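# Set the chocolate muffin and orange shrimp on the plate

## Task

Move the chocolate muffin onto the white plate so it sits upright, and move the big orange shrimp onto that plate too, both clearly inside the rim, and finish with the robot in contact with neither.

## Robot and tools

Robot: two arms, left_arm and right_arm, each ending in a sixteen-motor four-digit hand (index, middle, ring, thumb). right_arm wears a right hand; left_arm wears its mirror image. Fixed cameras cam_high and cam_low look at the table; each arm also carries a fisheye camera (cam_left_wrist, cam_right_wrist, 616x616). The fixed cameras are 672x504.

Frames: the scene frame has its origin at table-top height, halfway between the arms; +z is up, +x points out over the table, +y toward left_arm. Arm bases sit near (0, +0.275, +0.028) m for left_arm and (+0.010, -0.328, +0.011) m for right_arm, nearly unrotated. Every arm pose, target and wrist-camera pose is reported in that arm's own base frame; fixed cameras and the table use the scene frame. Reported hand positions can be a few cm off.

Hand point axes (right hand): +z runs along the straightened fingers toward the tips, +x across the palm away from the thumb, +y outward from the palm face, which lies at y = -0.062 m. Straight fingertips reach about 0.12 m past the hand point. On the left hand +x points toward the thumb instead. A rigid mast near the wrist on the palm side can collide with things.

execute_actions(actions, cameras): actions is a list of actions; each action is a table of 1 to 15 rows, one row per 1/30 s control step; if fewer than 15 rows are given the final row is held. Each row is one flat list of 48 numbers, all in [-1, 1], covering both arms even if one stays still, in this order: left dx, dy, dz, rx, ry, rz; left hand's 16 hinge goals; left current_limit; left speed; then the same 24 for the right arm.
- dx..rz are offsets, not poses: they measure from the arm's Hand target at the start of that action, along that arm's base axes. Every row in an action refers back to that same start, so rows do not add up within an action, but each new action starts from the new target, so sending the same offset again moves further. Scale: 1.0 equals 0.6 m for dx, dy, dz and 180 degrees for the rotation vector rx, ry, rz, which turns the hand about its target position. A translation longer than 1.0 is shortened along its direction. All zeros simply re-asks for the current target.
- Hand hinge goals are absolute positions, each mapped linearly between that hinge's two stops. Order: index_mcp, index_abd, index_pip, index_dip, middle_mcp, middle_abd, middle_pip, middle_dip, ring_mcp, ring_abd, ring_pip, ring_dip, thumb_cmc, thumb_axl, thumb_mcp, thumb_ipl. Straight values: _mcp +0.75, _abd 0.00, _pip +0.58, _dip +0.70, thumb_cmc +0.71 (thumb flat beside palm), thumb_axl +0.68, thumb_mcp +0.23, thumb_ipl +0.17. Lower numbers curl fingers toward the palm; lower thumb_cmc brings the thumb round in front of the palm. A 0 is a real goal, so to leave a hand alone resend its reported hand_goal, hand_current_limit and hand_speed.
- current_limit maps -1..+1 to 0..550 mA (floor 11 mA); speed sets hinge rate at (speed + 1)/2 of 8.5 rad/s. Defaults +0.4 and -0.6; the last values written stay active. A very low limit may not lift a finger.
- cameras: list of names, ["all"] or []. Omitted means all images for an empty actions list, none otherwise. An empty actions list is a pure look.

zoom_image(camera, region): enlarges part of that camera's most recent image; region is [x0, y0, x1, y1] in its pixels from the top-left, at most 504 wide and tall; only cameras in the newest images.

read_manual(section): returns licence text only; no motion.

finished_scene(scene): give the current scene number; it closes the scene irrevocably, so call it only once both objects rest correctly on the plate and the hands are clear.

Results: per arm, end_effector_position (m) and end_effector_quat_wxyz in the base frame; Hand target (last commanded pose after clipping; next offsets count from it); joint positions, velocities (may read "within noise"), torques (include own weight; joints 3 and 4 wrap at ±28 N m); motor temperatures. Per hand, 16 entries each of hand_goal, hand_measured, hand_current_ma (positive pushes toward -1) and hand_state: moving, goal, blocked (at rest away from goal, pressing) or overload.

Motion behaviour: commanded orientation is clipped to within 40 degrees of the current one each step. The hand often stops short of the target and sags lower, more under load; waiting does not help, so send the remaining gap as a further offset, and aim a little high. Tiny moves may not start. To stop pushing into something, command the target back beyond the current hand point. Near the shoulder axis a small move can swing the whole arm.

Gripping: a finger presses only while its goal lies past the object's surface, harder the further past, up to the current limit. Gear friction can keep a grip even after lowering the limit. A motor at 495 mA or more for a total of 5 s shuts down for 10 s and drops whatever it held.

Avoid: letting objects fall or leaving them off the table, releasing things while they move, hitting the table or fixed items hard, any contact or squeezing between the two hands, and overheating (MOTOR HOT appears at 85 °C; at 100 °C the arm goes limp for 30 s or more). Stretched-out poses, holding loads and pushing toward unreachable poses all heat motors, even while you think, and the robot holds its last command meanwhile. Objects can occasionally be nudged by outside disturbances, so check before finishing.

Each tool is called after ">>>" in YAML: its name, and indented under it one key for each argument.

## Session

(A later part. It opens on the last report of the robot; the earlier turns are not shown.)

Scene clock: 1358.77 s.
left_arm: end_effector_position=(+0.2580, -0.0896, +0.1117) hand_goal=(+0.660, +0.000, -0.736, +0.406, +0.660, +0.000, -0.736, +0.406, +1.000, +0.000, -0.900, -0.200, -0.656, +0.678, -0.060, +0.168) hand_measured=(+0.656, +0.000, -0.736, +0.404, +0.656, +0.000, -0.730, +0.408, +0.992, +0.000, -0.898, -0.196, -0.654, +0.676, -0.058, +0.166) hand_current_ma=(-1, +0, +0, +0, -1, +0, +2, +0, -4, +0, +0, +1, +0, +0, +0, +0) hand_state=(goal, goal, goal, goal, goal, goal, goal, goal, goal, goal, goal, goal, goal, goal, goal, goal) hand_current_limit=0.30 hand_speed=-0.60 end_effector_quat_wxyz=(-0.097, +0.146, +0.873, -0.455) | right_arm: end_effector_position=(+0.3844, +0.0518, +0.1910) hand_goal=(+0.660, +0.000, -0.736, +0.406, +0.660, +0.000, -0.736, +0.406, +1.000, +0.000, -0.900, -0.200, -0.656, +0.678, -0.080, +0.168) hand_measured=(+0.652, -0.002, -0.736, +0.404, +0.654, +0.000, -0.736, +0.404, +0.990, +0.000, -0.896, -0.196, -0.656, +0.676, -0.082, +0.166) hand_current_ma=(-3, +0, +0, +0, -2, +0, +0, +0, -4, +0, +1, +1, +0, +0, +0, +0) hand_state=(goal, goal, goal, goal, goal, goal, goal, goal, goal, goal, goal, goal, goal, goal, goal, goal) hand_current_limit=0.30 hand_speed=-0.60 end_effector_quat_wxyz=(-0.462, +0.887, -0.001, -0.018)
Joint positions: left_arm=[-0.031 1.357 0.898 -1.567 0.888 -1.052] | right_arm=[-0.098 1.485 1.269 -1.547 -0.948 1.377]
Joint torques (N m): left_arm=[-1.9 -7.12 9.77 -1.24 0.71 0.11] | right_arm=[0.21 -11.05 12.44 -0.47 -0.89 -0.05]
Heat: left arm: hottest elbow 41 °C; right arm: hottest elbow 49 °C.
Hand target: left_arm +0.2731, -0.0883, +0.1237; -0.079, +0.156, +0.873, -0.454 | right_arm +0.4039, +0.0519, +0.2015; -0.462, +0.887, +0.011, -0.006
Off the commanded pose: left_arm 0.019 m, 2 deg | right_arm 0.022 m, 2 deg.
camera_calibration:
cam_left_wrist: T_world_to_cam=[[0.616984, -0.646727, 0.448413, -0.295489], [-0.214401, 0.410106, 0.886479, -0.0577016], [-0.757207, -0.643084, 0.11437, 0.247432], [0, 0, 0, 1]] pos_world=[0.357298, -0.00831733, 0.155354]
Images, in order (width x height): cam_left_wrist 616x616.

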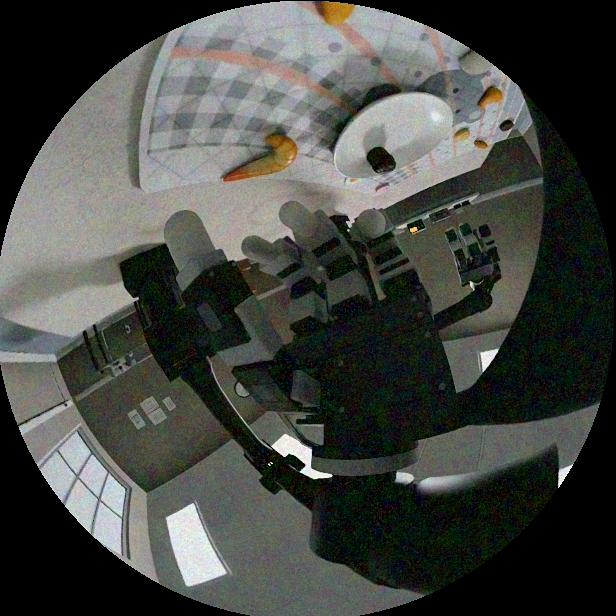

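>>> execute_actions:
  actions:
    - [[-0.008,-0.0587,0,0,0,0.0237,0.66,0,-0.737,0.406,0.66,0,-0.737,0.406,1,0,-0.9,-0.2,-0.657,0.677,-0.06,0.168,0.3,-0.6,0,0,0,0,0,0,0.66,0,-0.737,0.406,0.66,0,-0.737,0.406,1,0,-0.9,-0.2,-0.657,0.677,-0.08,0.168,0.3,-0.6]]
    - [[-0.008,-0.0587,0,0,0,0.0237,0.66,0,-0.737,0.406,0.66,0,-0.737,0.406,1,0,-0.9,-0.2,-0.657,0.677,-0.06,0.168,0.3,-0.6,0,0,0,0,0,0,0.66,0,-0.737,0.406,0.66,0,-0.737,0.406,1,0,-0.9,-0.2,-0.657,0.677,-0.08,0.168,0.3,-0.6]]
    - [[-0.008,-0.0587,-0.106,0,0,0.0237,0.66,0,-0.737,0.406,0.66,0,-0.737,0.406,1,0,-0.9,-0.2,-0.657,0.677,-0.06,0.168,0.3,-0.6,0,0,0,0,0,0,0.66,0,-0.737,0.406,0.66,0,-0.737,0.406,1,0,-0.9,-0.2,-0.657,0.677,-0.08,0.168,0.3,-0.6]]
  cameras: ["cam_left_wrist"]

>>> zoom_image:
  camera: "cam_left_wrist"
  region: [80, 80, 300, 280]

Scene clock: 1395.97 s.
left_arm: end_effector_position=(+0.2562, -0.1902, +0.0557) hand_goal=(+0.660, +0.000, -0.736, +0.406, +0.660, +0.000, -0.736, +0.406, +1.000, +0.000, -0.900, -0.200, -0.656, +0.678, -0.060, +0.168) hand_measured=(+0.656, +0.000, -0.736, +0.404, +0.656, +0.000, -0.732, +0.408, +0.992, +0.000, -0.898, -0.196, -0.654, +0.676, -0.060, +0.166) hand_current_ma=(-1, +0, +0, +0, -1, +0, +1, +0, -4, +0, +0, +1, +0, +0, +0, +0) hand_state=(goal, goal, goal, goal, goal, goal, goal, goal, goal, goal, goal, goal, goal, goal, goal, goal) hand_current_limit=0.30 hand_speed=-0.60 end_effector_quat_wxyz=(-0.038, +0.056, +0.885, -0.460) | right_arm: end_effector_position=(+0.3844, +0.0518, +0.1910) hand_goal=(+0.660, +0.000, -0.736, +0.406, +0.660, +0.000, -0.736, +0.406, +1.000, +0.000, -0.900, -0.200, -0.656, +0.678, -0.080, +0.168) hand_measured=(+0.652, -0.002, -0.736, +0.404, +0.654, +0.000, -0.736, +0.404, +0.990, +0.000, -0.896, -0.196, -0.656, +0.676, -0.082, +0.166) hand_current_ma=(-3, +0, +0, +0, -2, +0, +0, +0, -4, +0, +1, +1, +0, +0, +0, +0) hand_state=(goal, goal, goal, goal, goal, goal, goal, goal, goal, goal, goal, goal, goal, goal, goal, goal) hand_current_limit=0.30 hand_speed=-0.60 end_effector_quat_wxyz=(-0.462, +0.887, -0.001, -0.018)
Joint positions: left_arm=[-0.33 1.278 0.675 -0.713 0.936 -1.903] | right_arm=[-0.098 1.485 1.269 -1.547 -0.948 1.377]
Joint torques (N m): left_arm=[-2.9 -7.3 7.47 1.01 0.77 -0.22] | right_arm=[0.15 -10.99 12.46 -0.46 -0.89 -0.06]
Motor temperatures (°C): left_arm=[28 32 41 29 31 29] | right_arm=[29 33 50 27 34 29]
Heat: left arm: hottest elbow 41 °C; right arm: hottest elbow 50 °C.
Hand target: left_arm +0.2587, -0.1939, +0.0601; -0.028, +0.058, +0.885, -0.461 | right_arm +0.4039, +0.0519, +0.2015; -0.462, +0.887, +0.011, -0.006
Off the commanded pose: left_arm 0.006 m, 1 deg | right_arm 0.022 m, 2 deg.
camera_calibration:
cam_left_wrist: T_world_to_cam=[[0.730742, -0.503082, 0.461438, -0.336848], [-0.315853, 0.350078, 0.881863, 0.047747], [-0.605188, -0.790161, 0.0969169, 0.121847], [0, 0, 0, 1]] pos_world=[0.33497, -0.0898985, 0.101519]
Images, in order (width x height): cam_left_wrist 616x616.

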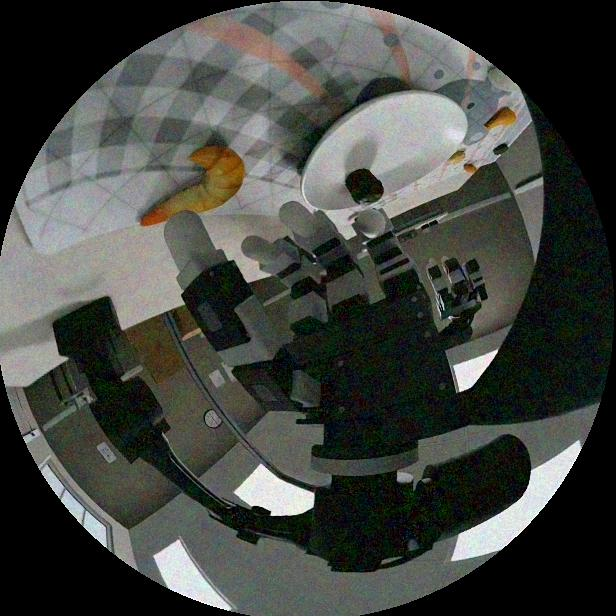

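Scaled by 2.291 from the camera's 616x616 image, which has a finer 880x880 frame.

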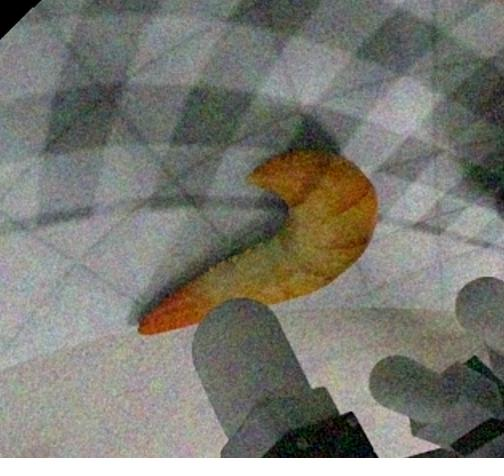

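>>> execute_actions:
  actions:
    - [[0.002,-0.004,-0.04,0,0,0.02,0.66,0,-0.737,0.406,0.66,0,-0.737,0.406,1,0,-0.9,-0.2,-0.657,0.677,-0.06,0.168,0.3,-0.6,0,0,0,0,0,0,0.66,0,-0.737,0.406,0.66,0,-0.737,0.406,1,0,-0.9,-0.2,-0.657,0.677,-0.08,0.168,0.3,-0.6]]
    - [[0,0,-0.036,0,0,0,0.66,0,-0.737,0.406,0.66,0,-0.737,0.406,1,0,-0.9,-0.2,-0.657,0.677,-0.06,0.168,0.3,-0.6,0,0,0,0,0,0,0.66,0,-0.737,0.406,0.66,0,-0.737,0.406,1,0,-0.9,-0.2,-0.657,0.677,-0.08,0.168,0.3,-0.6]]
  cameras: ["cam_left_wrist"]

>>> zoom_image:
  camera: "cam_left_wrist"
  region: [80, 100, 300, 300]

Scene clock: 1425.40 s.
left_arm: end_effector_position=(+0.2652, -0.1971, +0.0265) hand_goal=(+0.660, +0.000, -0.736, +0.406, +0.660, +0.000, -0.736, +0.406, +1.000, +0.000, -0.900, -0.200, -0.656, +0.678, -0.060, +0.168) hand_measured=(+0.656, +0.000, -0.736, +0.404, +0.668, +0.012, -0.750, +0.408, +0.992, +0.000, -0.898, -0.196, -0.654, +0.676, -0.060, +0.166) hand_current_ma=(-1, +0, +0, +0, +3, +4, -8, +0, -4, +0, +0, +1, +0, +0, +0, +0) hand_state=(goal, goal, goal, goal, goal, goal, goal, goal, goal, goal, goal, goal, goal, goal, goal, goal) hand_current_limit=0.30 hand_speed=-0.60 end_effector_quat_wxyz=(-0.003, +0.035, +0.882, -0.469) | right_arm: end_effector_position=(+0.3844, +0.0518, +0.1910) hand_goal=(+0.660, +0.000, -0.736, +0.406, +0.660, +0.000, -0.736, +0.406, +1.000, +0.000, -0.900, -0.200, -0.656, +0.678, -0.080, +0.168) hand_measured=(+0.652, -0.002, -0.736, +0.404, +0.654, +0.000, -0.736, +0.404, +0.990, +0.000, -0.896, -0.196, -0.656, +0.676, -0.082, +0.166) hand_current_ma=(-3, +0, +0, +0, -2, +0, +0, +0, -4, +0, +1, +1, +0, +0, +0, +0) hand_state=(goal, goal, goal, goal, goal, goal, goal, goal, goal, goal, goal, goal, goal, goal, goal, goal) hand_current_limit=0.30 hand_speed=-0.60 end_effector_quat_wxyz=(-0.462, +0.887, -0.001, -0.018)
Joint positions: left_arm=[-0.338 1.311 0.594 -0.451 0.917 -2.03] | right_arm=[-0.098 1.485 1.269 -1.547 -0.948 1.377]
Joint torques (N m): left_arm=[-2.84 -4.19 6.16 1.22 0.19 -0.04] | right_arm=[0.03 -11.11 12.44 -0.43 -0.89 -0.05]
Heat: left arm: hottest elbow 42 °C; right arm: hottest elbow 50 °C.
Hand target: left_arm +0.2600, -0.1963, +0.0146; -0.014, +0.030, +0.887, -0.461 | right_arm +0.4039, +0.0519, +0.2015; -0.462, +0.887, +0.011, -0.006
Off the commanded pose: left_arm 0.013 m, 2 deg | right_arm 0.022 m, 2 deg.
camera_calibration:
cam_left_wrist: T_world_to_cam=[[0.744003, -0.440907, 0.502056, -0.325812], [-0.37613, 0.344664, 0.860077, 0.0941897], [-0.552255, -0.828739, 0.0905928, 0.103204], [0, 0, 0, 1]] pos_world=[0.334828, -0.0905871, 0.0732155]
Images, in order (width x height): cam_left_wrist 616x616.

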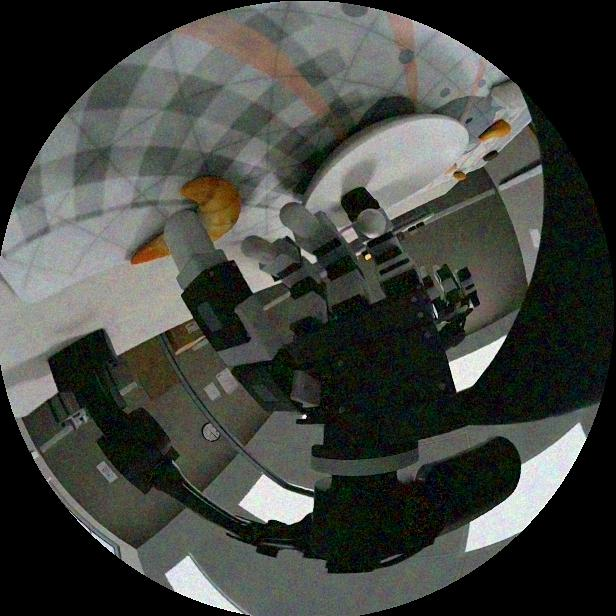

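Scaled by 2.291 from the camera's 616x616 image, which has a finer 880x880 frame.

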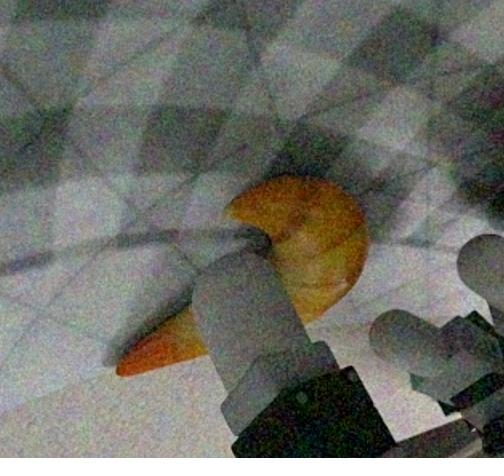

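>>> execute_actions:
  actions:
    - [[0,0,0.05,0,0,0,0.66,0,-0.737,0.406,0.58,0,-0.737,0.406,1,0,-0.9,-0.2,-0.657,0.677,-0.06,0.168,0.3,-0.6,0,0,0,0,0,0,0.66,0,-0.737,0.406,0.66,0,-0.737,0.406,1,0,-0.9,-0.2,-0.657,0.677,-0.08,0.168,0.3,-0.6]]
    - [[-0.014,0.006,0,0,0,-0.045,0.66,0,-0.737,0.406,0.58,0,-0.737,0.406,1,0,-0.9,-0.2,-0.657,0.677,-0.06,0.168,0.3,-0.6,0,0,0,0,0,0,0.66,0,-0.737,0.406,0.66,0,-0.737,0.406,1,0,-0.9,-0.2,-0.657,0.677,-0.08,0.168,0.3,-0.6]]
  cameras: ["cam_left_wrist"]

>>> zoom_image:
  camera: "cam_left_wrist"
  region: [80, 100, 300, 300]

Scene clock: 1457.50 s.
left_arm: end_effector_position=(+0.2341, -0.1844, +0.0342) hand_goal=(+0.660, +0.000, -0.736, +0.406, +0.580, +0.000, -0.736, +0.406, +1.000, +0.000, -0.900, -0.200, -0.656, +0.678, -0.060, +0.168) hand_measured=(+0.656, +0.000, -0.736, +0.404, +0.578, +0.000, -0.736, +0.408, +0.992, +0.000, -0.898, -0.196, -0.654, +0.676, -0.060, +0.166) hand_current_ma=(-1, +0, +0, +0, +0, +0, +0, +0, -4, +0, +0, +1, +0, +0, +0, +0) hand_state=(goal, goal, goal, goal, goal, goal, goal, goal, goal, goal, goal, goal, goal, goal, goal, goal) hand_current_limit=0.30 hand_speed=-0.60 end_effector_quat_wxyz=(-0.058, +0.076, +0.885, -0.455) | right_arm: end_effector_position=(+0.3844, +0.0518, +0.1910) hand_goal=(+0.660, +0.000, -0.736, +0.406, +0.660, +0.000, -0.736, +0.406, +1.000, +0.000, -0.900, -0.200, -0.656, +0.678, -0.080, +0.168) hand_measured=(+0.652, -0.002, -0.736, +0.404, +0.654, +0.000, -0.736, +0.404, +0.990, +0.000, -0.896, -0.196, -0.656, +0.676, -0.082, +0.166) hand_current_ma=(-3, +0, +0, +0, -2, +0, +0, +0, -4, +0, +1, +1, +0, +0, +0, +0) hand_state=(goal, goal, goal, goal, goal, goal, goal, goal, goal, goal, goal, goal, goal, goal, goal, goal) hand_current_limit=0.30 hand_speed=-0.60 end_effector_quat_wxyz=(-0.462, +0.887, -0.001, -0.018)
Joint positions: left_arm=[-0.34 1.295 0.625 -0.724 0.941 -1.829] | right_arm=[-0.098 1.485 1.269 -1.547 -0.948 1.377]
Joint torques (N m): left_arm=[-2.84 -5.07 10.13 0.02 0.99 0.11] | right_arm=[0.15 -11.05 12.44 -0.49 -0.89 -0.05]
Heat: left arm: hottest elbow 41 °C; right arm: hottest elbow 50 °C.
Hand target: left_arm +0.2515, -0.1927, +0.0445; -0.046, +0.092, +0.882, -0.459 | right_arm +0.4039, +0.0519, +0.2015; -0.462, +0.887, +0.011, -0.006
Off the commanded pose: left_arm 0.022 m, 2 deg | right_arm 0.022 m, 2 deg.
camera_calibration:
cam_left_wrist: T_world_to_cam=[[0.709703, -0.546513, 0.444572, -0.310395], [-0.282655, 0.35714, 0.890257, 0.050953], [-0.645312, -0.757479, 0.0989889, 0.130439], [0, 0, 0, 1]] pos_world=[0.318864, -0.0890279, 0.0797198]
Images, in order (width x height): cam_left_wrist 616x616.

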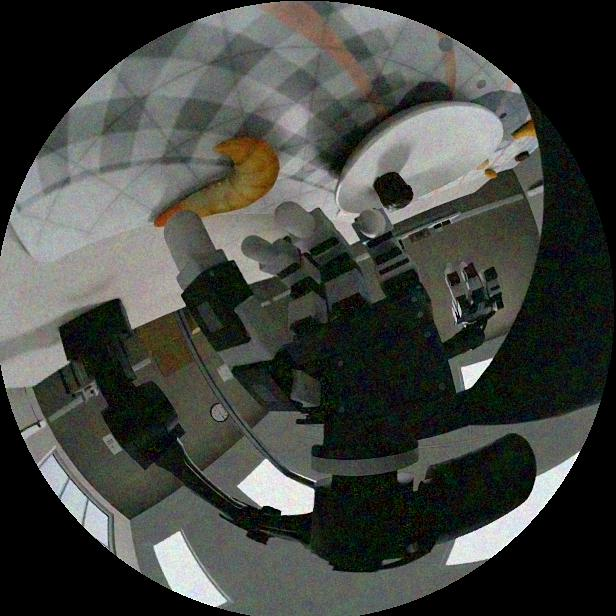

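Scaled by 2.291 from the camera's 616x616 image, which has a finer 880x880 frame.

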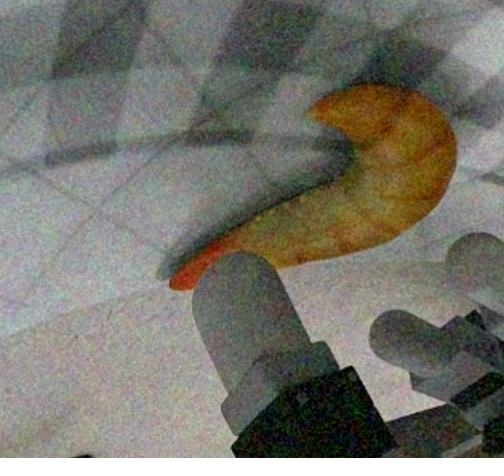

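>>> execute_actions:
  actions:
    - [[0.002,-0.0,-0.03,0,0,0,0.66,0,-0.737,0.406,0.58,0,-0.737,0.406,1,0,-0.9,-0.2,-0.657,0.677,-0.06,0.168,0.3,-0.6,0,0,0,0,0,0,0.66,0,-0.737,0.406,0.66,0,-0.737,0.406,1,0,-0.9,-0.2,-0.657,0.677,-0.08,0.168,0.3,-0.6]]
    - [[0,0,-0.0275,0,0,0,0.66,0,-0.737,0.406,0.58,0,-0.737,0.406,1,0,-0.9,-0.2,-0.657,0.677,-0.06,0.168,0.3,-0.6,0,0,0,0,0,0,0.66,0,-0.737,0.406,0.66,0,-0.737,0.406,1,0,-0.9,-0.2,-0.657,0.677,-0.08,0.168,0.3,-0.6]]
  cameras: ["cam_left_wrist"]

>>> zoom_image:
  camera: "cam_left_wrist"
  region: [80, 120, 300, 320]

Scene clock: 1474.30 s.
left_arm: end_effector_position=(+0.2470, -0.1891, +0.0105) hand_goal=(+0.660, +0.000, -0.736, +0.406, +0.580, +0.000, -0.736, +0.406, +1.000, +0.000, -0.900, -0.200, -0.656, +0.678, -0.060, +0.168) hand_measured=(+0.656, +0.000, -0.736, +0.404, +0.578, +0.000, -0.736, +0.408, +0.992, +0.000, -0.898, -0.196, -0.654, +0.676, -0.060, +0.166) hand_current_ma=(-1, +0, +0, +0, +0, +0, +0, +0, -4, +0, +0, +1, +0, +0, +0, +0) hand_state=(goal, goal, goal, goal, goal, goal, goal, goal, goal, goal, goal, goal, goal, goal, goal, goal) hand_current_limit=0.30 hand_speed=-0.60 end_effector_quat_wxyz=(-0.054, +0.081, +0.884, -0.456) | right_arm: end_effector_position=(+0.3844, +0.0518, +0.1910) hand_goal=(+0.660, +0.000, -0.736, +0.406, +0.660, +0.000, -0.736, +0.406, +1.000, +0.000, -0.900, -0.200, -0.656, +0.678, -0.080, +0.168) hand_measured=(+0.652, -0.002, -0.736, +0.404, +0.654, +0.000, -0.736, +0.404, +0.990, +0.000, -0.896, -0.196, -0.656, +0.676, -0.082, +0.166) hand_current_ma=(-3, +0, +0, +0, -2, +0, +0, +0, -4, +0, +1, +1, +0, +0, +0, +0) hand_state=(goal, goal, goal, goal, goal, goal, goal, goal, goal, goal, goal, goal, goal, goal, goal, goal) hand_current_limit=0.30 hand_speed=-0.60 end_effector_quat_wxyz=(-0.462, +0.887, -0.001, -0.018)
Joint positions: left_arm=[-0.34 1.383 0.625 -0.63 0.943 -1.82] | right_arm=[-0.098 1.485 1.269 -1.547 -0.948 1.377]
Joint torques (N m): left_arm=[-2.67 -5.89 6.75 0.96 0.95 0.09] | right_arm=[0.09 -10.99 12.45 -0.43 -0.89 -0.05]
Heat: left arm: hottest elbow 42 °C; right arm: hottest elbow 50 °C.
Hand target: left_arm +0.2528, -0.1927, +0.0100; -0.046, +0.092, +0.882, -0.459 | right_arm +0.4039, +0.0519, +0.2015; -0.462, +0.887, +0.011, -0.006
Off the commanded pose: left_arm 0.007 m, 2 deg | right_arm 0.022 m, 2 deg.
camera_calibration:
cam_left_wrist: T_world_to_cam=[[0.701725, -0.548189, 0.45505, -0.310011], [-0.290489, 0.363059, 0.885327, 0.0804395], [-0.650537, -0.753443, 0.0955245, 0.139659], [0, 0, 0, 1]] pos_world=[0.331762, -0.0939244, 0.0565146]
Images, in order (width x height): cam_left_wrist 616x616.

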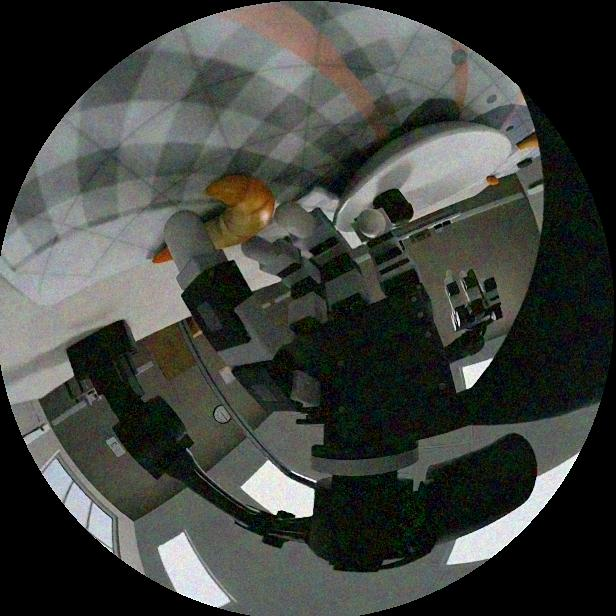

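Scaled by 2.291 from the camera's 616x616 image, which has a finer 880x880 frame.

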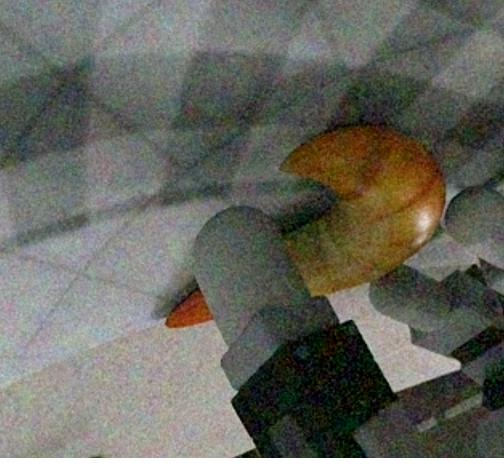

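>>> execute_actions:
  actions:
    - [[0.008,-0.004,0,0,0,0,0.58,0,-0.737,0.406,0.53,0,-0.737,0.406,1,0,-0.9,-0.2,-0.657,0.677,-0.11,0.168,0.2,-0.87,0,0,0,0,0,0,0.66,0,-0.737,0.406,0.66,0,-0.737,0.406,1,0,-0.9,-0.2,-0.657,0.677,-0.08,0.168,0.3,-0.6]]
    - [[0,0,0,0,0,0,0.52,0,-0.737,0.406,0.48,0,-0.737,0.406,1,0,-0.9,-0.2,-0.657,0.677,-0.16,0.168,0.2,-0.87,0,0,0,0,0,0,0.66,0,-0.737,0.406,0.66,0,-0.737,0.406,1,0,-0.9,-0.2,-0.657,0.677,-0.08,0.168,0.3,-0.6]]
  cameras: ["cam_left_wrist"]

>>> zoom_image:
  camera: "cam_left_wrist"
  region: [80, 120, 300, 320]

Scene clock: 1487.83 s.
left_arm: end_effector_position=(+0.2475, -0.1898, +0.0086) hand_goal=(+0.520, +0.000, -0.736, +0.406, +0.480, +0.000, -0.736, +0.406, +1.000, +0.000, -0.900, -0.200, -0.656, +0.678, -0.160, +0.168) hand_measured=(+0.520, +0.000, -0.736, +0.404, +0.488, +0.000, -0.738, +0.406, +0.992, +0.000, -0.898, -0.196, -0.654, +0.676, -0.158, +0.166) hand_current_ma=(+0, +0, +0, +0, +3, +0, +0, +0, -4, +0, +0, +1, +0, +0, +0, +0) hand_state=(goal, goal, goal, goal, goal, goal, goal, goal, goal, goal, goal, goal, goal, goal, goal, goal) hand_current_limit=0.20 hand_speed=-0.87 end_effector_quat_wxyz=(-0.055, +0.081, +0.884, -0.458) | right_arm: end_effector_position=(+0.3844, +0.0518, +0.1910) hand_goal=(+0.660, +0.000, -0.736, +0.406, +0.660, +0.000, -0.736, +0.406, +1.000, +0.000, -0.900, -0.200, -0.656, +0.678, -0.080, +0.168) hand_measured=(+0.652, -0.002, -0.736, +0.404, +0.654, +0.000, -0.736, +0.404, +0.990, +0.000, -0.896, -0.196, -0.656, +0.676, -0.082, +0.166) hand_current_ma=(-3, +0, +0, +0, -2, +0, +0, +0, -4, +0, +1, +1, +0, +0, +0, +0) hand_state=(goal, goal, goal, goal, goal, goal, goal, goal, goal, goal, goal, goal, goal, goal, goal, goal) hand_current_limit=0.30 hand_speed=-0.60 end_effector_quat_wxyz=(-0.462, +0.887, -0.001, -0.018)
Joint positions: left_arm=[-0.34 1.391 0.625 -0.623 0.946 -1.82] | right_arm=[-0.098 1.485 1.269 -1.547 -0.948 1.377]
Joint torques (N m): left_arm=[-2.67 -5.83 7.71 0.77 0.78 0.05] | right_arm=[0.09 -11.05 12.41 -0.44 -0.9 -0.06]
Heat: left arm: hottest elbow 41 °C; right arm: hottest elbow 50 °C.
Hand target: left_arm +0.2576, -0.1951, +0.0101; -0.046, +0.092, +0.882, -0.459 | right_arm +0.4039, +0.0519, +0.2015; -0.462, +0.887, +0.011, -0.006
Off the commanded pose: left_arm 0.011 m, 2 deg | right_arm 0.022 m, 2 deg.
camera_calibration:
cam_left_wrist: T_world_to_cam=[[0.702242, -0.54722, 0.455418, -0.309817], [-0.288696, 0.365854, 0.884763, 0.0825602], [-0.650777, -0.752795, 0.0989382, 0.139769], [0, 0, 0, 1]] pos_world=[0.33236, -0.0945258, 0.0542219]
Images, in order (width x height): cam_left_wrist 616x616.

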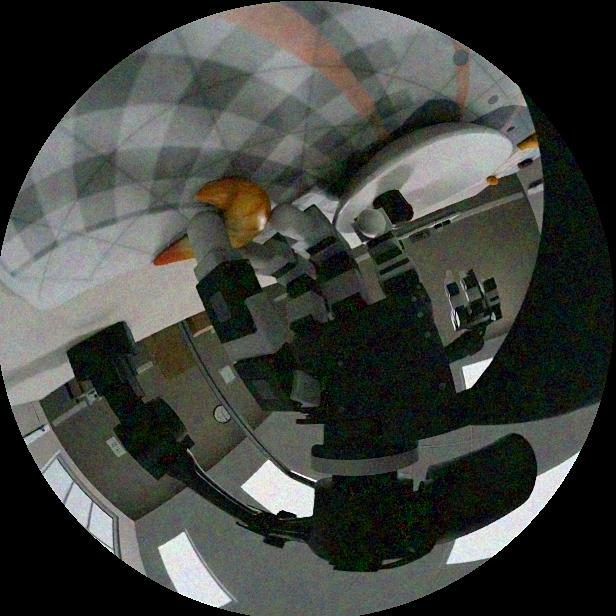

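Scaled by 2.291 from the camera's 616x616 image, which has a finer 880x880 frame.

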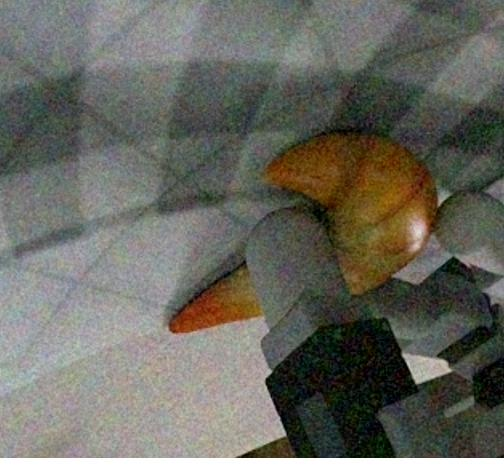

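>>> execute_actions:
  actions:
    - [[0,0,0,0,0,0,0.47,0,-0.737,0.406,0.46,0,-0.737,0.406,1,0,-0.9,-0.2,-0.657,0.677,-0.19,0.168,0.2,-0.87,0,0,0,0,0,0,0.66,0,-0.737,0.406,0.66,0,-0.737,0.406,1,0,-0.9,-0.2,-0.657,0.677,-0.08,0.168,0.3,-0.6]]
    - [[0,0,0,0,0,0,0.43,0,-0.737,0.406,0.44,0,-0.737,0.406,1,0,-0.9,-0.2,-0.657,0.677,-0.21,0.168,0.2,-0.87,0,0,0,0,0,0,0.66,0,-0.737,0.406,0.66,0,-0.737,0.406,1,0,-0.9,-0.2,-0.657,0.677,-0.08,0.168,0.3,-0.6]]
  cameras: ["cam_left_wrist"]

>>> zoom_image:
  camera: "cam_left_wrist"
  region: [80, 120, 300, 320]

Scene clock: 1497.13 s.
left_arm: end_effector_position=(+0.2473, -0.1902, +0.0087) hand_goal=(+0.430, +0.000, -0.736, +0.406, +0.440, +0.000, -0.736, +0.406, +1.000, +0.000, -0.900, -0.200, -0.656, +0.678, -0.210, +0.168) hand_measured=(+0.470, +0.000, -0.728, +0.406, +0.456, +0.000, -0.734, +0.406, +0.992, +0.000, -0.898, -0.196, -0.656, +0.676, -0.170, +0.178) hand_current_ma=(+50, +0, +2, +0, +11, +0, +0, +0, -4, +0, +0, +1, +0, +0, +65, +8) hand_state=(blocked, goal, goal, goal, goal, goal, goal, goal, goal, goal, goal, goal, goal, goal, blocked, goal) hand_current_limit=0.20 hand_speed=-0.87 end_effector_quat_wxyz=(-0.055, +0.082, +0.883, -0.458) | right_arm: end_effector_position=(+0.3844, +0.0518, +0.1910) hand_goal=(+0.660, +0.000, -0.736, +0.406, +0.660, +0.000, -0.736, +0.406, +1.000, +0.000, -0.900, -0.200, -0.656, +0.678, -0.080, +0.168) hand_measured=(+0.652, -0.002, -0.736, +0.404, +0.654, +0.000, -0.736, +0.404, +0.990, +0.000, -0.896, -0.196, -0.656, +0.676, -0.082, +0.166) hand_current_ma=(-3, +0, +0, +0, -2, +0, +0, +0, -4, +0, +1, +1, +0, +0, +0, +0) hand_state=(goal, goal, goal, goal, goal, goal, goal, goal, goal, goal, goal, goal, goal, goal, goal, goal) hand_current_limit=0.30 hand_speed=-0.60 end_effector_quat_wxyz=(-0.462, +0.887, -0.001, -0.018)
Joint positions: left_arm=[-0.341 1.391 0.625 -0.623 0.948 -1.82] | right_arm=[-0.098 1.485 1.269 -1.547 -0.948 1.377]
Joint torques (N m): left_arm=[-2.67 -5.95 7.73 0.81 0.73 0.06] | right_arm=[0.15 -11.16 12.45 -0.46 -0.89 -0.06]
Heat: left arm: hottest elbow 41 °C; right arm: hottest elbow 50 °C.
Hand target: left_arm +0.2576, -0.1952, +0.0101; -0.046, +0.092, +0.882, -0.459 | right_arm +0.4039, +0.0519, +0.2015; -0.462, +0.887, +0.011, -0.006
Off the commanded pose: left_arm 0.011 m, 2 deg | right_arm 0.022 m, 2 deg.
camera_calibration:
cam_left_wrist: T_world_to_cam=[[0.701884, -0.547419, 0.455732, -0.309882], [-0.288037, 0.367035, 0.884489, 0.0825828], [-0.651455, -0.752076, 0.0999389, 0.139641], [0, 0, 0, 1]] pos_world=[0.332258, -0.0949253, 0.0542241]
Images, in order (width x height): cam_left_wrist 616x616.

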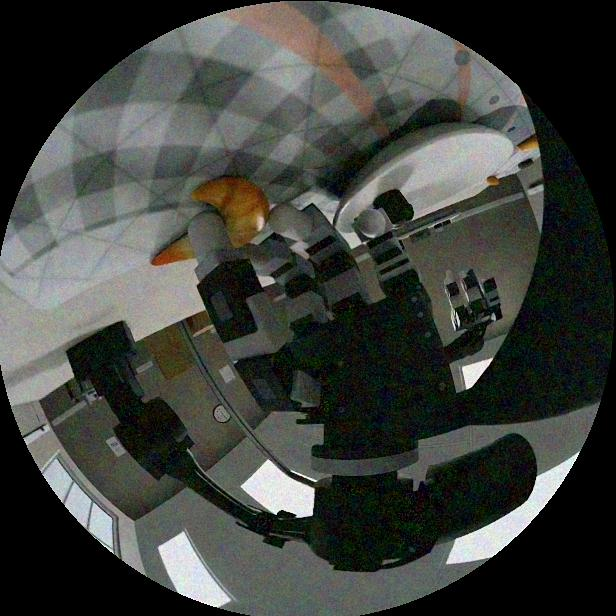

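Scaled by 2.291 from the camera's 616x616 image, which has a finer 880x880 frame.

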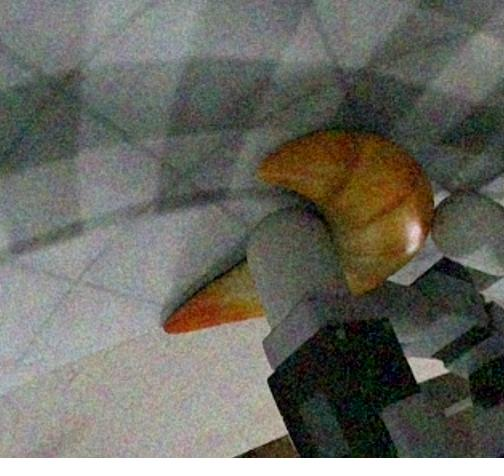

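>>> execute_actions:
  actions:
    - [[0,0,0,0,0,0,0.41,0,-0.742,0.40,0.40,0,-0.742,0.40,1,0,-0.9,-0.2,-0.657,0.677,-0.28,0.155,0.4,-0.87,0,0,0,0,0,0,0.66,0,-0.737,0.406,0.66,0,-0.737,0.406,1,0,-0.9,-0.2,-0.657,0.677,-0.08,0.168,0.3,-0.6]]
    - [[0,0,0,0,0,0,0.38,0,-0.75,0.385,0.37,0,-0.75,0.385,1,0,-0.9,-0.2,-0.657,0.677,-0.36,0.13,0.55,-0.87,0,0,0,0,0,0,0.66,0,-0.737,0.406,0.66,0,-0.737,0.406,1,0,-0.9,-0.2,-0.657,0.677,-0.08,0.168,0.3,-0.6]]
  cameras: ["cam_left_wrist"]

>>> zoom_image:
  camera: "cam_left_wrist"
  region: [80, 120, 300, 320]

Scene clock: 1506.80 s.
left_arm: end_effector_position=(+0.2472, -0.1904, +0.0088) hand_goal=(+0.380, +0.000, -0.750, +0.386, +0.370, +0.000, -0.750, +0.386, +1.000, +0.000, -0.900, -0.200, -0.656, +0.678, -0.360, +0.130) hand_measured=(+0.444, +0.000, -0.730, +0.394, +0.434, +0.000, -0.732, +0.398, +0.992, +0.000, -0.898, -0.196, -0.654, +0.676, -0.176, +0.182) hand_current_ma=(+109, +0, +14, +2, +106, +0, +12, +6, -4, +0, +0, +1, +0, +0, +426, +110) hand_state=(blocked, goal, blocked, goal, blocked, goal, goal, goal, goal, goal, goal, goal, goal, goal, blocked, blocked) hand_current_limit=0.55 hand_speed=-0.87 end_effector_quat_wxyz=(-0.055, +0.082, +0.883, -0.458) | right_arm: end_effector_position=(+0.3844, +0.0518, +0.1910) hand_goal=(+0.660, +0.000, -0.736, +0.406, +0.660, +0.000, -0.736, +0.406, +1.000, +0.000, -0.900, -0.200, -0.656, +0.678, -0.080, +0.168) hand_measured=(+0.652, -0.002, -0.736, +0.404, +0.654, +0.000, -0.736, +0.404, +0.990, +0.000, -0.896, -0.196, -0.656, +0.676, -0.082, +0.166) hand_current_ma=(-3, +0, +0, +0, -2, +0, +0, +0, -4, +0, +1, +1, +0, +0, +0, +0) hand_state=(goal, goal, goal, goal, goal, goal, goal, goal, goal, goal, goal, goal, goal, goal, goal, goal) hand_current_limit=0.30 hand_speed=-0.60 end_effector_quat_wxyz=(-0.462, +0.887, -0.001, -0.018)
Joint positions: left_arm=[-0.341 1.391 0.625 -0.623 0.948 -1.82] | right_arm=[-0.098 1.485 1.269 -1.547 -0.948 1.377]
Joint torques (N m): left_arm=[-2.73 -5.83 7.73 0.79 0.69 0.05] | right_arm=[0.09 -10.99 12.46 -0.44 -0.89 -0.05]
Heat: left arm: hottest elbow 41 °C; right arm: hottest elbow 50 °C.
Hand target: left_arm +0.2576, -0.1951, +0.0101; -0.046, +0.092, +0.882, -0.459 | right_arm +0.4039, +0.0519, +0.2015; -0.462, +0.887, +0.011, -0.006
Off the commanded pose: left_arm 0.012 m, 2 deg | right_arm 0.022 m, 2 deg.
camera_calibration:
cam_left_wrist: T_world_to_cam=[[0.701673, -0.547518, 0.455938, -0.309997], [-0.287582, 0.367839, 0.884303, 0.0826266], [-0.651884, -0.75161, 0.100646, 0.139563], [0, 0, 0, 1]] pos_world=[0.332257, -0.095225, 0.0542257]
Images, in order (width x height): cam_left_wrist 616x616.

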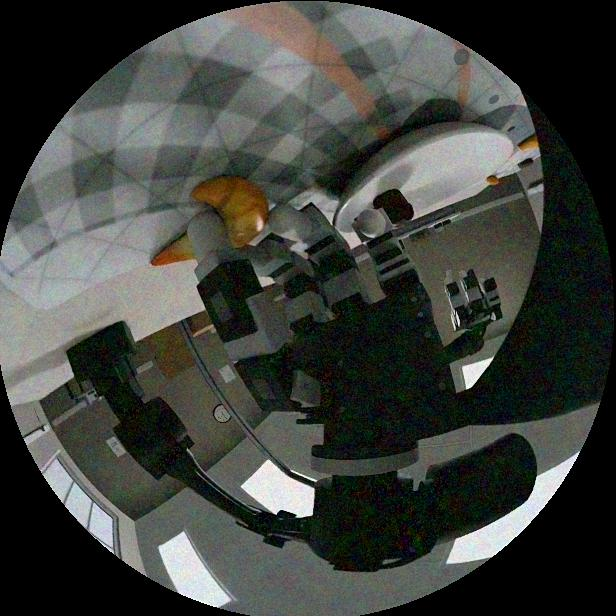

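Scaled by 2.291 from the camera's 616x616 image, which has a finer 880x880 frame.

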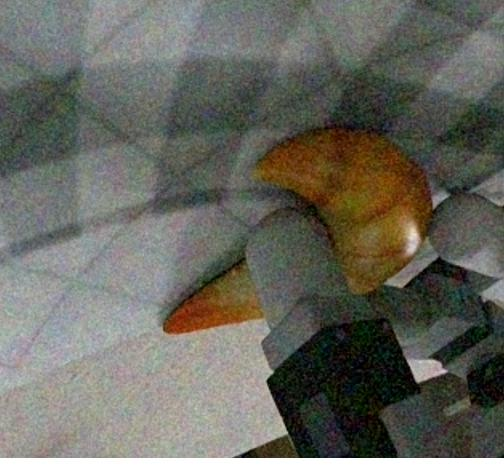

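>>> execute_actions:
  actions:
    - [[0.006,-0.003,0.015,0,0,0,0.36,0,-0.755,0.375,0.35,0,-0.755,0.375,1,0,-0.9,-0.2,-0.657,0.677,-0.37,0.12,0.6,-0.87,0,0,0,0,0,0,0.66,0,-0.737,0.406,0.66,0,-0.737,0.406,1,0,-0.9,-0.2,-0.657,0.677,-0.08,0.168,0.3,-0.6]]
    - [[0.006,-0.003,0.03,0,0,0,0.36,0,-0.755,0.375,0.35,0,-0.755,0.375,1,0,-0.9,-0.2,-0.657,0.677,-0.37,0.12,0.6,-0.87,0,0,0,0,0,0,0.66,0,-0.737,0.406,0.66,0,-0.737,0.406,1,0,-0.9,-0.2,-0.657,0.677,-0.08,0.168,0.3,-0.6]]
  cameras: ["cam_left_wrist"]

>>> zoom_image:
  camera: "cam_left_wrist"
  region: [80, 120, 300, 320]

Scene clock: 1521.63 s.
left_arm: end_effector_position=(+0.2465, -0.1897, +0.0205) hand_goal=(+0.360, +0.000, -0.754, +0.376, +0.350, +0.000, -0.754, +0.376, +1.000, +0.000, -0.900, -0.200, -0.656, +0.678, -0.370, +0.120) hand_measured=(+0.390, +0.000, -0.754, +0.374, +0.390, +0.000, -0.744, +0.378, +0.992, +0.000, -0.898, -0.196, -0.644, +0.682, -0.188, +0.180) hand_current_ma=(+30, +0, +0, +0, +46, +0, +5, +0, -4, +0, +0, +1, +7, +1, +440, +145) hand_state=(blocked, goal, goal, goal, blocked, goal, goal, goal, goal, goal, goal, goal, goal, goal, blocked, blocked) hand_current_limit=0.60 hand_speed=-0.87 end_effector_quat_wxyz=(-0.066, +0.076, +0.885, -0.454) | right_arm: end_effector_position=(+0.3844, +0.0518, +0.1910) hand_goal=(+0.660, +0.000, -0.736, +0.406, +0.660, +0.000, -0.736, +0.406, +1.000, +0.000, -0.900, -0.200, -0.656, +0.678, -0.080, +0.168) hand_measured=(+0.652, -0.002, -0.736, +0.404, +0.654, +0.000, -0.736, +0.404, +0.990, +0.000, -0.896, -0.196, -0.656, +0.676, -0.082, +0.166) hand_current_ma=(-3, +0, +0, +0, -2, +0, +0, +0, -4, +0, +1, +1, +0, +0, +0, +0) hand_state=(goal, goal, goal, goal, goal, goal, goal, goal, goal, goal, goal, goal, goal, goal, goal, goal) hand_current_limit=0.30 hand_speed=-0.60 end_effector_quat_wxyz=(-0.462, +0.887, -0.001, -0.018)
Joint positions: left_arm=[-0.342 1.377 0.653 -0.692 0.945 -1.82] | right_arm=[-0.098 1.485 1.269 -1.547 -0.948 1.377]
Joint torques (N m): left_arm=[-2.9 -8.18 9.68 -0.09 0.81 -0.01] | right_arm=[0.15 -11.05 12.44 -0.46 -0.88 -0.05]
Heat: left arm: hottest elbow 41 °C; right arm: hottest elbow 51 °C.
Hand target: left_arm +0.2648, -0.1987, +0.0370; -0.046, +0.092, +0.882, -0.459 | right_arm +0.4039, +0.0519, +0.2015; -0.462, +0.887, +0.011, -0.006
Off the commanded pose: left_arm 0.026 m, 3 deg | right_arm 0.022 m, 2 deg.
camera_calibration:
cam_left_wrist: T_world_to_cam=[[0.712354, -0.552665, 0.432567, -0.31756], [-0.266579, 0.357082, 0.895225, 0.064473], [-0.649221, -0.75303, 0.10704, 0.137457], [0, 0, 0, 1]] pos_world=[0.332642, -0.0950173, 0.0649347]
Images, in order (width x height): cam_left_wrist 616x616.

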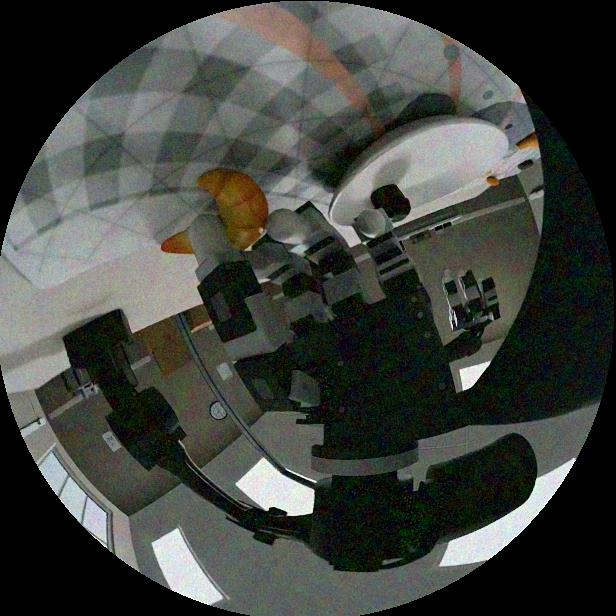

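Scaled by 2.291 from the camera's 616x616 image, which has a finer 880x880 frame.

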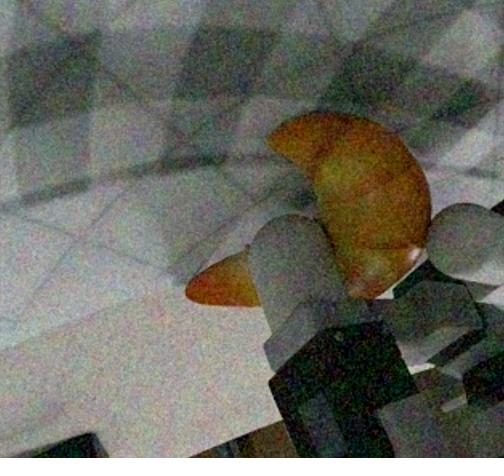

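>>> execute_actions:
  actions:
    - [[0,0,0,0,0,0,0.50,0,-0.737,0.406,0.50,0,-0.737,0.406,1,0,-0.9,-0.2,-0.657,0.677,-0.13,0.168,0.4,-0.87,0,0,0,0,0,0,0.66,0,-0.737,0.406,0.66,0,-0.737,0.406,1,0,-0.9,-0.2,-0.657,0.677,-0.08,0.168,0.3,-0.6]]
    - [[-0.01,0.005,-0.045,0,0,0,0.52,0,-0.737,0.406,0.52,0,-0.737,0.406,1,0,-0.9,-0.2,-0.657,0.677,-0.13,0.168,0.4,-0.87,0,0,0,0,0,0,0.66,0,-0.737,0.406,0.66,0,-0.737,0.406,1,0,-0.9,-0.2,-0.657,0.677,-0.08,0.168,0.3,-0.6]]
    - [[0,0,0,0,0,0,0.43,0,-0.737,0.406,0.44,0,-0.737,0.406,1,0,-0.9,-0.2,-0.657,0.677,-0.21,0.168,0.2,-0.87,0,0,0,0,0,0,0.66,0,-0.737,0.406,0.66,0,-0.737,0.406,1,0,-0.9,-0.2,-0.657,0.677,-0.08,0.168,0.3,-0.6]]
  cameras: ["cam_left_wrist"]

>>> zoom_image:
  camera: "cam_left_wrist"
  region: [80, 120, 300, 320]

Scene clock: 1537.50 s.
left_arm: end_effector_position=(+0.2558, -0.1932, +0.0125) hand_goal=(+0.430, +0.000, -0.736, +0.406, +0.440, +0.000, -0.736, +0.406, +1.000, +0.000, -0.900, -0.200, -0.656, +0.678, -0.210, +0.168) hand_measured=(+0.434, +0.000, -0.736, +0.404, +0.440, +0.004, -0.734, +0.404, +0.992, +0.000, -0.898, -0.196, -0.656, +0.678, -0.194, +0.170) hand_current_ma=(+1, +0, +0, +0, +0, +0, +0, +0, -4, +0, +0, +1, +0, +0, +16, +1) hand_state=(goal, goal, goal, goal, goal, goal, goal, goal, goal, goal, goal, goal, goal, goal, goal, goal) hand_current_limit=0.20 hand_speed=-0.87 end_effector_quat_wxyz=(-0.050, +0.085, +0.883, -0.459) | right_arm: end_effector_position=(+0.3844, +0.0518, +0.1910) hand_goal=(+0.660, +0.000, -0.736, +0.406, +0.660, +0.000, -0.736, +0.406, +1.000, +0.000, -0.900, -0.200, -0.656, +0.678, -0.080, +0.168) hand_measured=(+0.652, -0.002, -0.736, +0.404, +0.654, +0.000, -0.736, +0.404, +0.990, +0.000, -0.896, -0.196, -0.656, +0.676, -0.082, +0.166) hand_current_ma=(-3, +0, +0, +0, -2, +0, +0, +0, -4, +0, +1, +1, +0, +0, +0, +0) hand_state=(goal, goal, goal, goal, goal, goal, goal, goal, goal, goal, goal, goal, goal, goal, goal, goal) hand_current_limit=0.30 hand_speed=-0.60 end_effector_quat_wxyz=(-0.462, +0.887, -0.001, -0.018)
Joint positions: left_arm=[-0.342 1.397 0.645 -0.625 0.946 -1.82] | right_arm=[-0.098 1.485 1.269 -1.547 -0.948 1.377]
Joint torques (N m): left_arm=[-2.67 -6.36 6.53 0.9 0.8 0.05] | right_arm=[0.15 -11.11 12.44 -0.46 -0.89 -0.06]
Heat: left arm: hottest elbow 42 °C; right arm: hottest elbow 51 °C.
Hand target: left_arm +0.2587, -0.1957, +0.0101; -0.046, +0.092, +0.882, -0.459 | right_arm +0.4039, +0.0519, +0.2015; -0.462, +0.887, +0.011, -0.006
Off the commanded pose: left_arm 0.005 m, 1 deg | right_arm 0.022 m, 2 deg.
camera_calibration:
cam_left_wrist: T_world_to_cam=[[0.695712, -0.546845, 0.465774, -0.317671], [-0.298719, 0.369441, 0.879932, 0.0860702], [-0.653262, -0.751315, 0.0936716, 0.1432], [0, 0, 0, 1]] pos_world=[0.340265, -0.097926, 0.058813]
Images, in order (width x height): cam_left_wrist 616x616.

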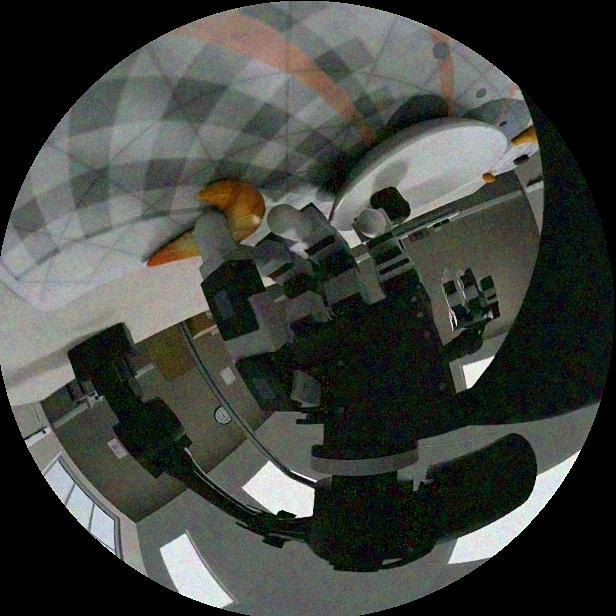

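Scaled by 2.291 from the camera's 616x616 image, which has a finer 880x880 frame.

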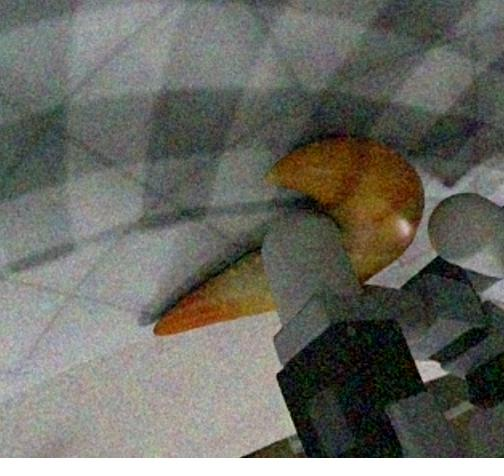

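>>> execute_actions:
  actions:
    - [[-0.004,0,-0.012,0,0,0,0.48,0,-0.737,0.406,0.48,0,-0.737,0.406,1,0,-0.9,-0.2,-0.657,0.677,-0.15,0.168,0.3,-0.87,0,0,0,0,0,0,0.66,0,-0.737,0.406,0.66,0,-0.737,0.406,1,0,-0.9,-0.2,-0.657,0.677,-0.08,0.168,0.3,-0.6]]
    - [[0,0,0,0,0,0,0.42,0,-0.737,0.406,0.42,0,-0.737,0.406,1,0,-0.9,-0.2,-0.657,0.677,-0.22,0.168,0.25,-0.87,0,0,0,0,0,0,0.66,0,-0.737,0.406,0.66,0,-0.737,0.406,1,0,-0.9,-0.2,-0.657,0.677,-0.08,0.168,0.3,-0.6]]
    - [[0,0,0,0,0,0,0.38,0,-0.745,0.39,0.38,0,-0.745,0.39,1,0,-0.9,-0.2,-0.657,0.677,-0.30,0.14,0.4,-0.87,0,0,0,0,0,0,0.66,0,-0.737,0.406,0.66,0,-0.737,0.406,1,0,-0.9,-0.2,-0.657,0.677,-0.08,0.168,0.3,-0.6]]
  cameras: ["cam_left_wrist"]

>>> zoom_image:
  camera: "cam_left_wrist"
  region: [80, 120, 300, 320]

Scene clock: 1550.40 s.
left_arm: end_effector_position=(+0.2551, -0.1940, +0.0079) hand_goal=(+0.380, +0.000, -0.744, +0.390, +0.380, +0.000, -0.744, +0.390, +1.000, +0.000, -0.900, -0.200, -0.656, +0.678, -0.300, +0.140) hand_measured=(+0.402, +0.000, -0.752, +0.386, +0.388, +0.002, -0.742, +0.390, +0.992, +0.000, -0.898, -0.196, -0.664, +0.674, -0.204, +0.172) hand_current_ma=(+18, +0, -2, -1, +3, +0, +0, +0, -4, +0, +0, +1, -3, -1, +303, +52) hand_state=(blocked, goal, goal, goal, goal, goal, goal, goal, goal, goal, goal, goal, goal, goal, blocked, blocked) hand_current_limit=0.40 hand_speed=-0.87 end_effector_quat_wxyz=(-0.046, +0.088, +0.882, -0.461) | right_arm: end_effector_position=(+0.3844, +0.0518, +0.1910) hand_goal=(+0.660, +0.000, -0.736, +0.406, +0.660, +0.000, -0.736, +0.406, +1.000, +0.000, -0.900, -0.200, -0.656, +0.678, -0.080, +0.168) hand_measured=(+0.652, -0.002, -0.736, +0.404, +0.654, +0.000, -0.736, +0.404, +0.990, +0.000, -0.896, -0.196, -0.656, +0.676, -0.082, +0.166) hand_current_ma=(-3, +0, +0, +0, -2, +0, +0, +0, -4, +0, +1, +1, +0, +0, +0, +0) hand_state=(goal, goal, goal, goal, goal, goal, goal, goal, goal, goal, goal, goal, goal, goal, goal, goal) hand_current_limit=0.30 hand_speed=-0.60 end_effector_quat_wxyz=(-0.462, +0.887, -0.001, -0.018)
Joint positions: left_arm=[-0.344 1.403 0.633 -0.597 0.948 -1.82] | right_arm=[-0.098 1.485 1.269 -1.547 -0.948 1.377]
Joint torques (N m): left_arm=[-2.78 -5.83 6.22 1.01 0.66 0.01] | right_arm=[0.15 -11.05 12.44 -0.46 -0.89 -0.05]
Heat: left arm: hottest elbow 41 °C; right arm: hottest elbow 51 °C.
Hand target: left_arm +0.2562, -0.1957, +0.0028; -0.046, +0.092, +0.882, -0.459 | right_arm +0.4039, +0.0519, +0.2015; -0.462, +0.887, +0.011, -0.006
Off the commanded pose: left_arm 0.005 m, 1 deg | right_arm 0.022 m, 2 deg.
camera_calibration:
cam_left_wrist: T_world_to_cam=[[0.690572, -0.546001, 0.474334, -0.314093], [-0.305014, 0.374802, 0.875494, 0.0929954], [-0.655802, -0.74927, 0.0922899, 0.143638], [0, 0, 0, 1]] pos_world=[0.339467, -0.0987267, 0.054312]
Images, in order (width x height): cam_left_wrist 616x616.

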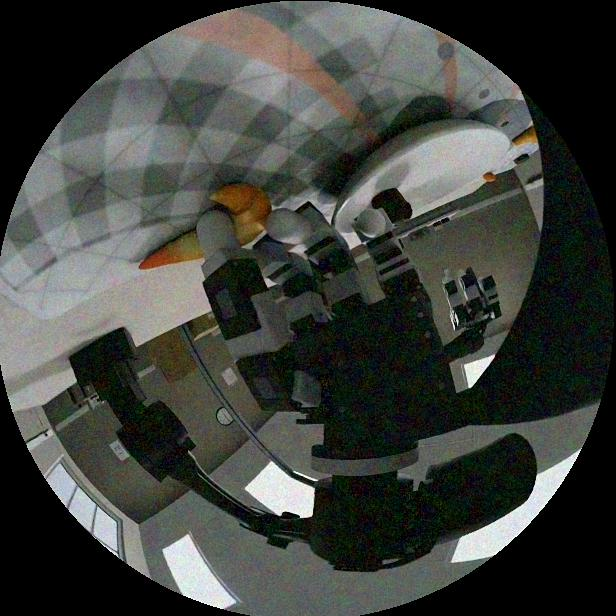

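Scaled by 2.291 from the camera's 616x616 image, which has a finer 880x880 frame.

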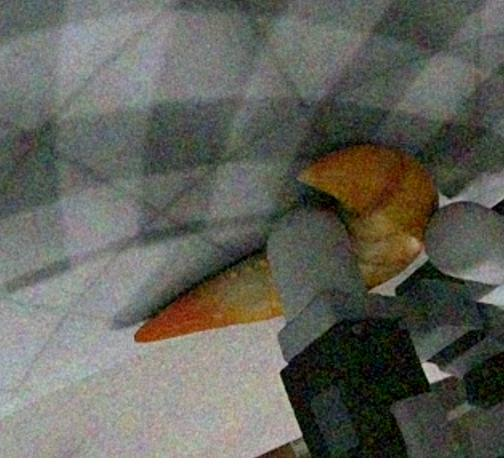

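>>> execute_actions:
  actions:
    - [[0,0,0,0,0,0,0.56,0,-0.737,0.406,0.54,0,-0.737,0.406,1,0,-0.9,-0.2,-0.657,0.677,-0.10,0.168,0.3,-0.85,0,0,0,0,0,0,0.66,0,-0.737,0.406,0.66,0,-0.737,0.406,1,0,-0.9,-0.2,-0.657,0.677,-0.08,0.168,0.3,-0.6]]
    - [[-0.022,0.004,0.006,0,0,0,0.60,0,-0.737,0.406,0.56,0,-0.737,0.406,1,0,-0.9,-0.2,-0.657,0.677,-0.08,0.168,0.3,-0.85,0,0,0,0,0,0,0.66,0,-0.737,0.406,0.66,0,-0.737,0.406,1,0,-0.9,-0.2,-0.657,0.677,-0.08,0.168,0.3,-0.6]]
  cameras: ["cam_left_wrist"]

>>> zoom_image:
  camera: "cam_left_wrist"
  region: [80, 120, 300, 320]

Scene clock: 1563.43 s.
left_arm: end_effector_position=(+0.2421, -0.1903, +0.0024) hand_goal=(+0.600, +0.000, -0.736, +0.406, +0.560, +0.000, -0.736, +0.406, +1.000, +0.000, -0.900, -0.200, -0.656, +0.678, -0.080, +0.168) hand_measured=(+0.588, +0.000, -0.738, +0.404, +0.552, +0.002, -0.736, +0.404, +0.998, -0.004, -0.898, -0.196, -0.658, +0.676, -0.082, +0.170) hand_current_ma=(-6, +0, +0, +0, -3, +0, +0, +0, +0, +0, +0, +1, +0, +0, -1, +0) hand_state=(goal, goal, goal, goal, goal, goal, goal, goal, goal, goal, goal, goal, goal, goal, goal, goal) hand_current_limit=0.30 hand_speed=-0.85 end_effector_quat_wxyz=(-0.053, +0.086, +0.883, -0.458) | right_arm: end_effector_position=(+0.3844, +0.0518, +0.1910) hand_goal=(+0.660, +0.000, -0.736, +0.406, +0.660, +0.000, -0.736, +0.406, +1.000, +0.000, -0.900, -0.200, -0.656, +0.678, -0.080, +0.168) hand_measured=(+0.652, -0.002, -0.736, +0.404, +0.654, +0.000, -0.736, +0.404, +0.990, +0.000, -0.896, -0.196, -0.656, +0.676, -0.082, +0.166) hand_current_ma=(-3, +0, +0, +0, -2, +0, +0, +0, -4, +0, +1, +1, +0, +0, +0, +0) hand_state=(goal, goal, goal, goal, goal, goal, goal, goal, goal, goal, goal, goal, goal, goal, goal, goal) hand_current_limit=0.30 hand_speed=-0.60 end_effector_quat_wxyz=(-0.462, +0.887, -0.001, -0.018)
Joint positions: left_arm=[-0.348 1.39 0.601 -0.59 0.945 -1.822] | right_arm=[-0.098 1.485 1.269 -1.547 -0.948 1.377]
Joint torques (N m): left_arm=[-2.9 -8 6.08 0.64 0.76 -0.1] | right_arm=[0.15 -11.05 12.44 -0.43 -0.89 -0.05]
Heat: left arm: hottest elbow 40 °C; right arm: hottest elbow 51 °C.
Hand target: left_arm +0.2430, -0.1933, +0.0064; -0.046, +0.092, +0.882, -0.459 | right_arm +0.4039, +0.0519, +0.2015; -0.462, +0.887, +0.011, -0.006
Off the commanded pose: left_arm 0.005 m, 1 deg | right_arm 0.022 m, 2 deg.
camera_calibration:
cam_left_wrist: T_world_to_cam=[[0.694431, -0.551334, 0.462382, -0.302396], [-0.293775, 0.369362, 0.881628, 0.0885606], [-0.656858, -0.748066, 0.0945279, 0.13891], [0, 0, 0, 1]] pos_world=[0.327254, -0.0955182, 0.048614]
Images, in order (width x height): cam_left_wrist 616x616.

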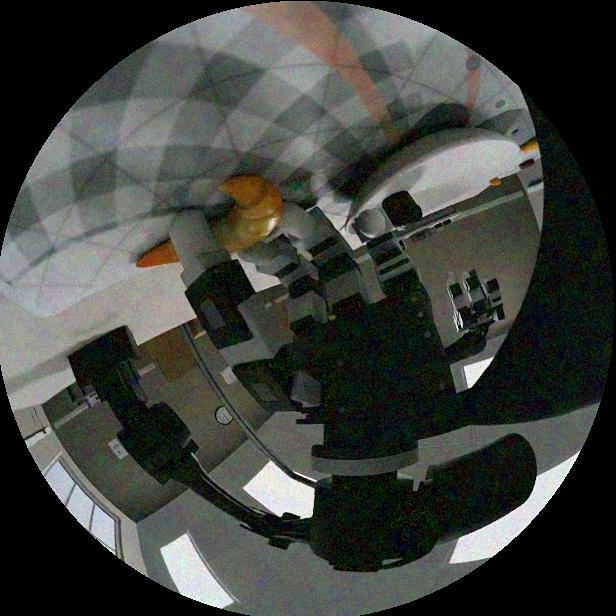

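Scaled by 2.291 from the camera's 616x616 image, which has a finer 880x880 frame.

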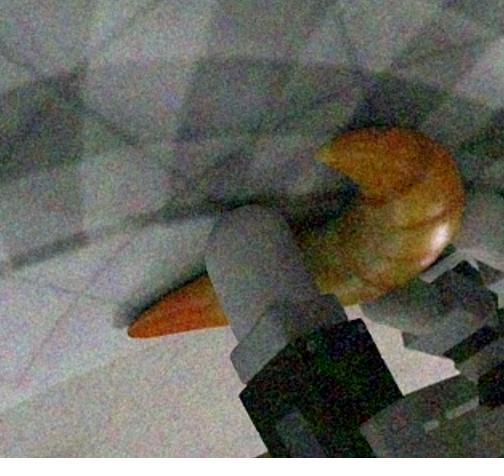

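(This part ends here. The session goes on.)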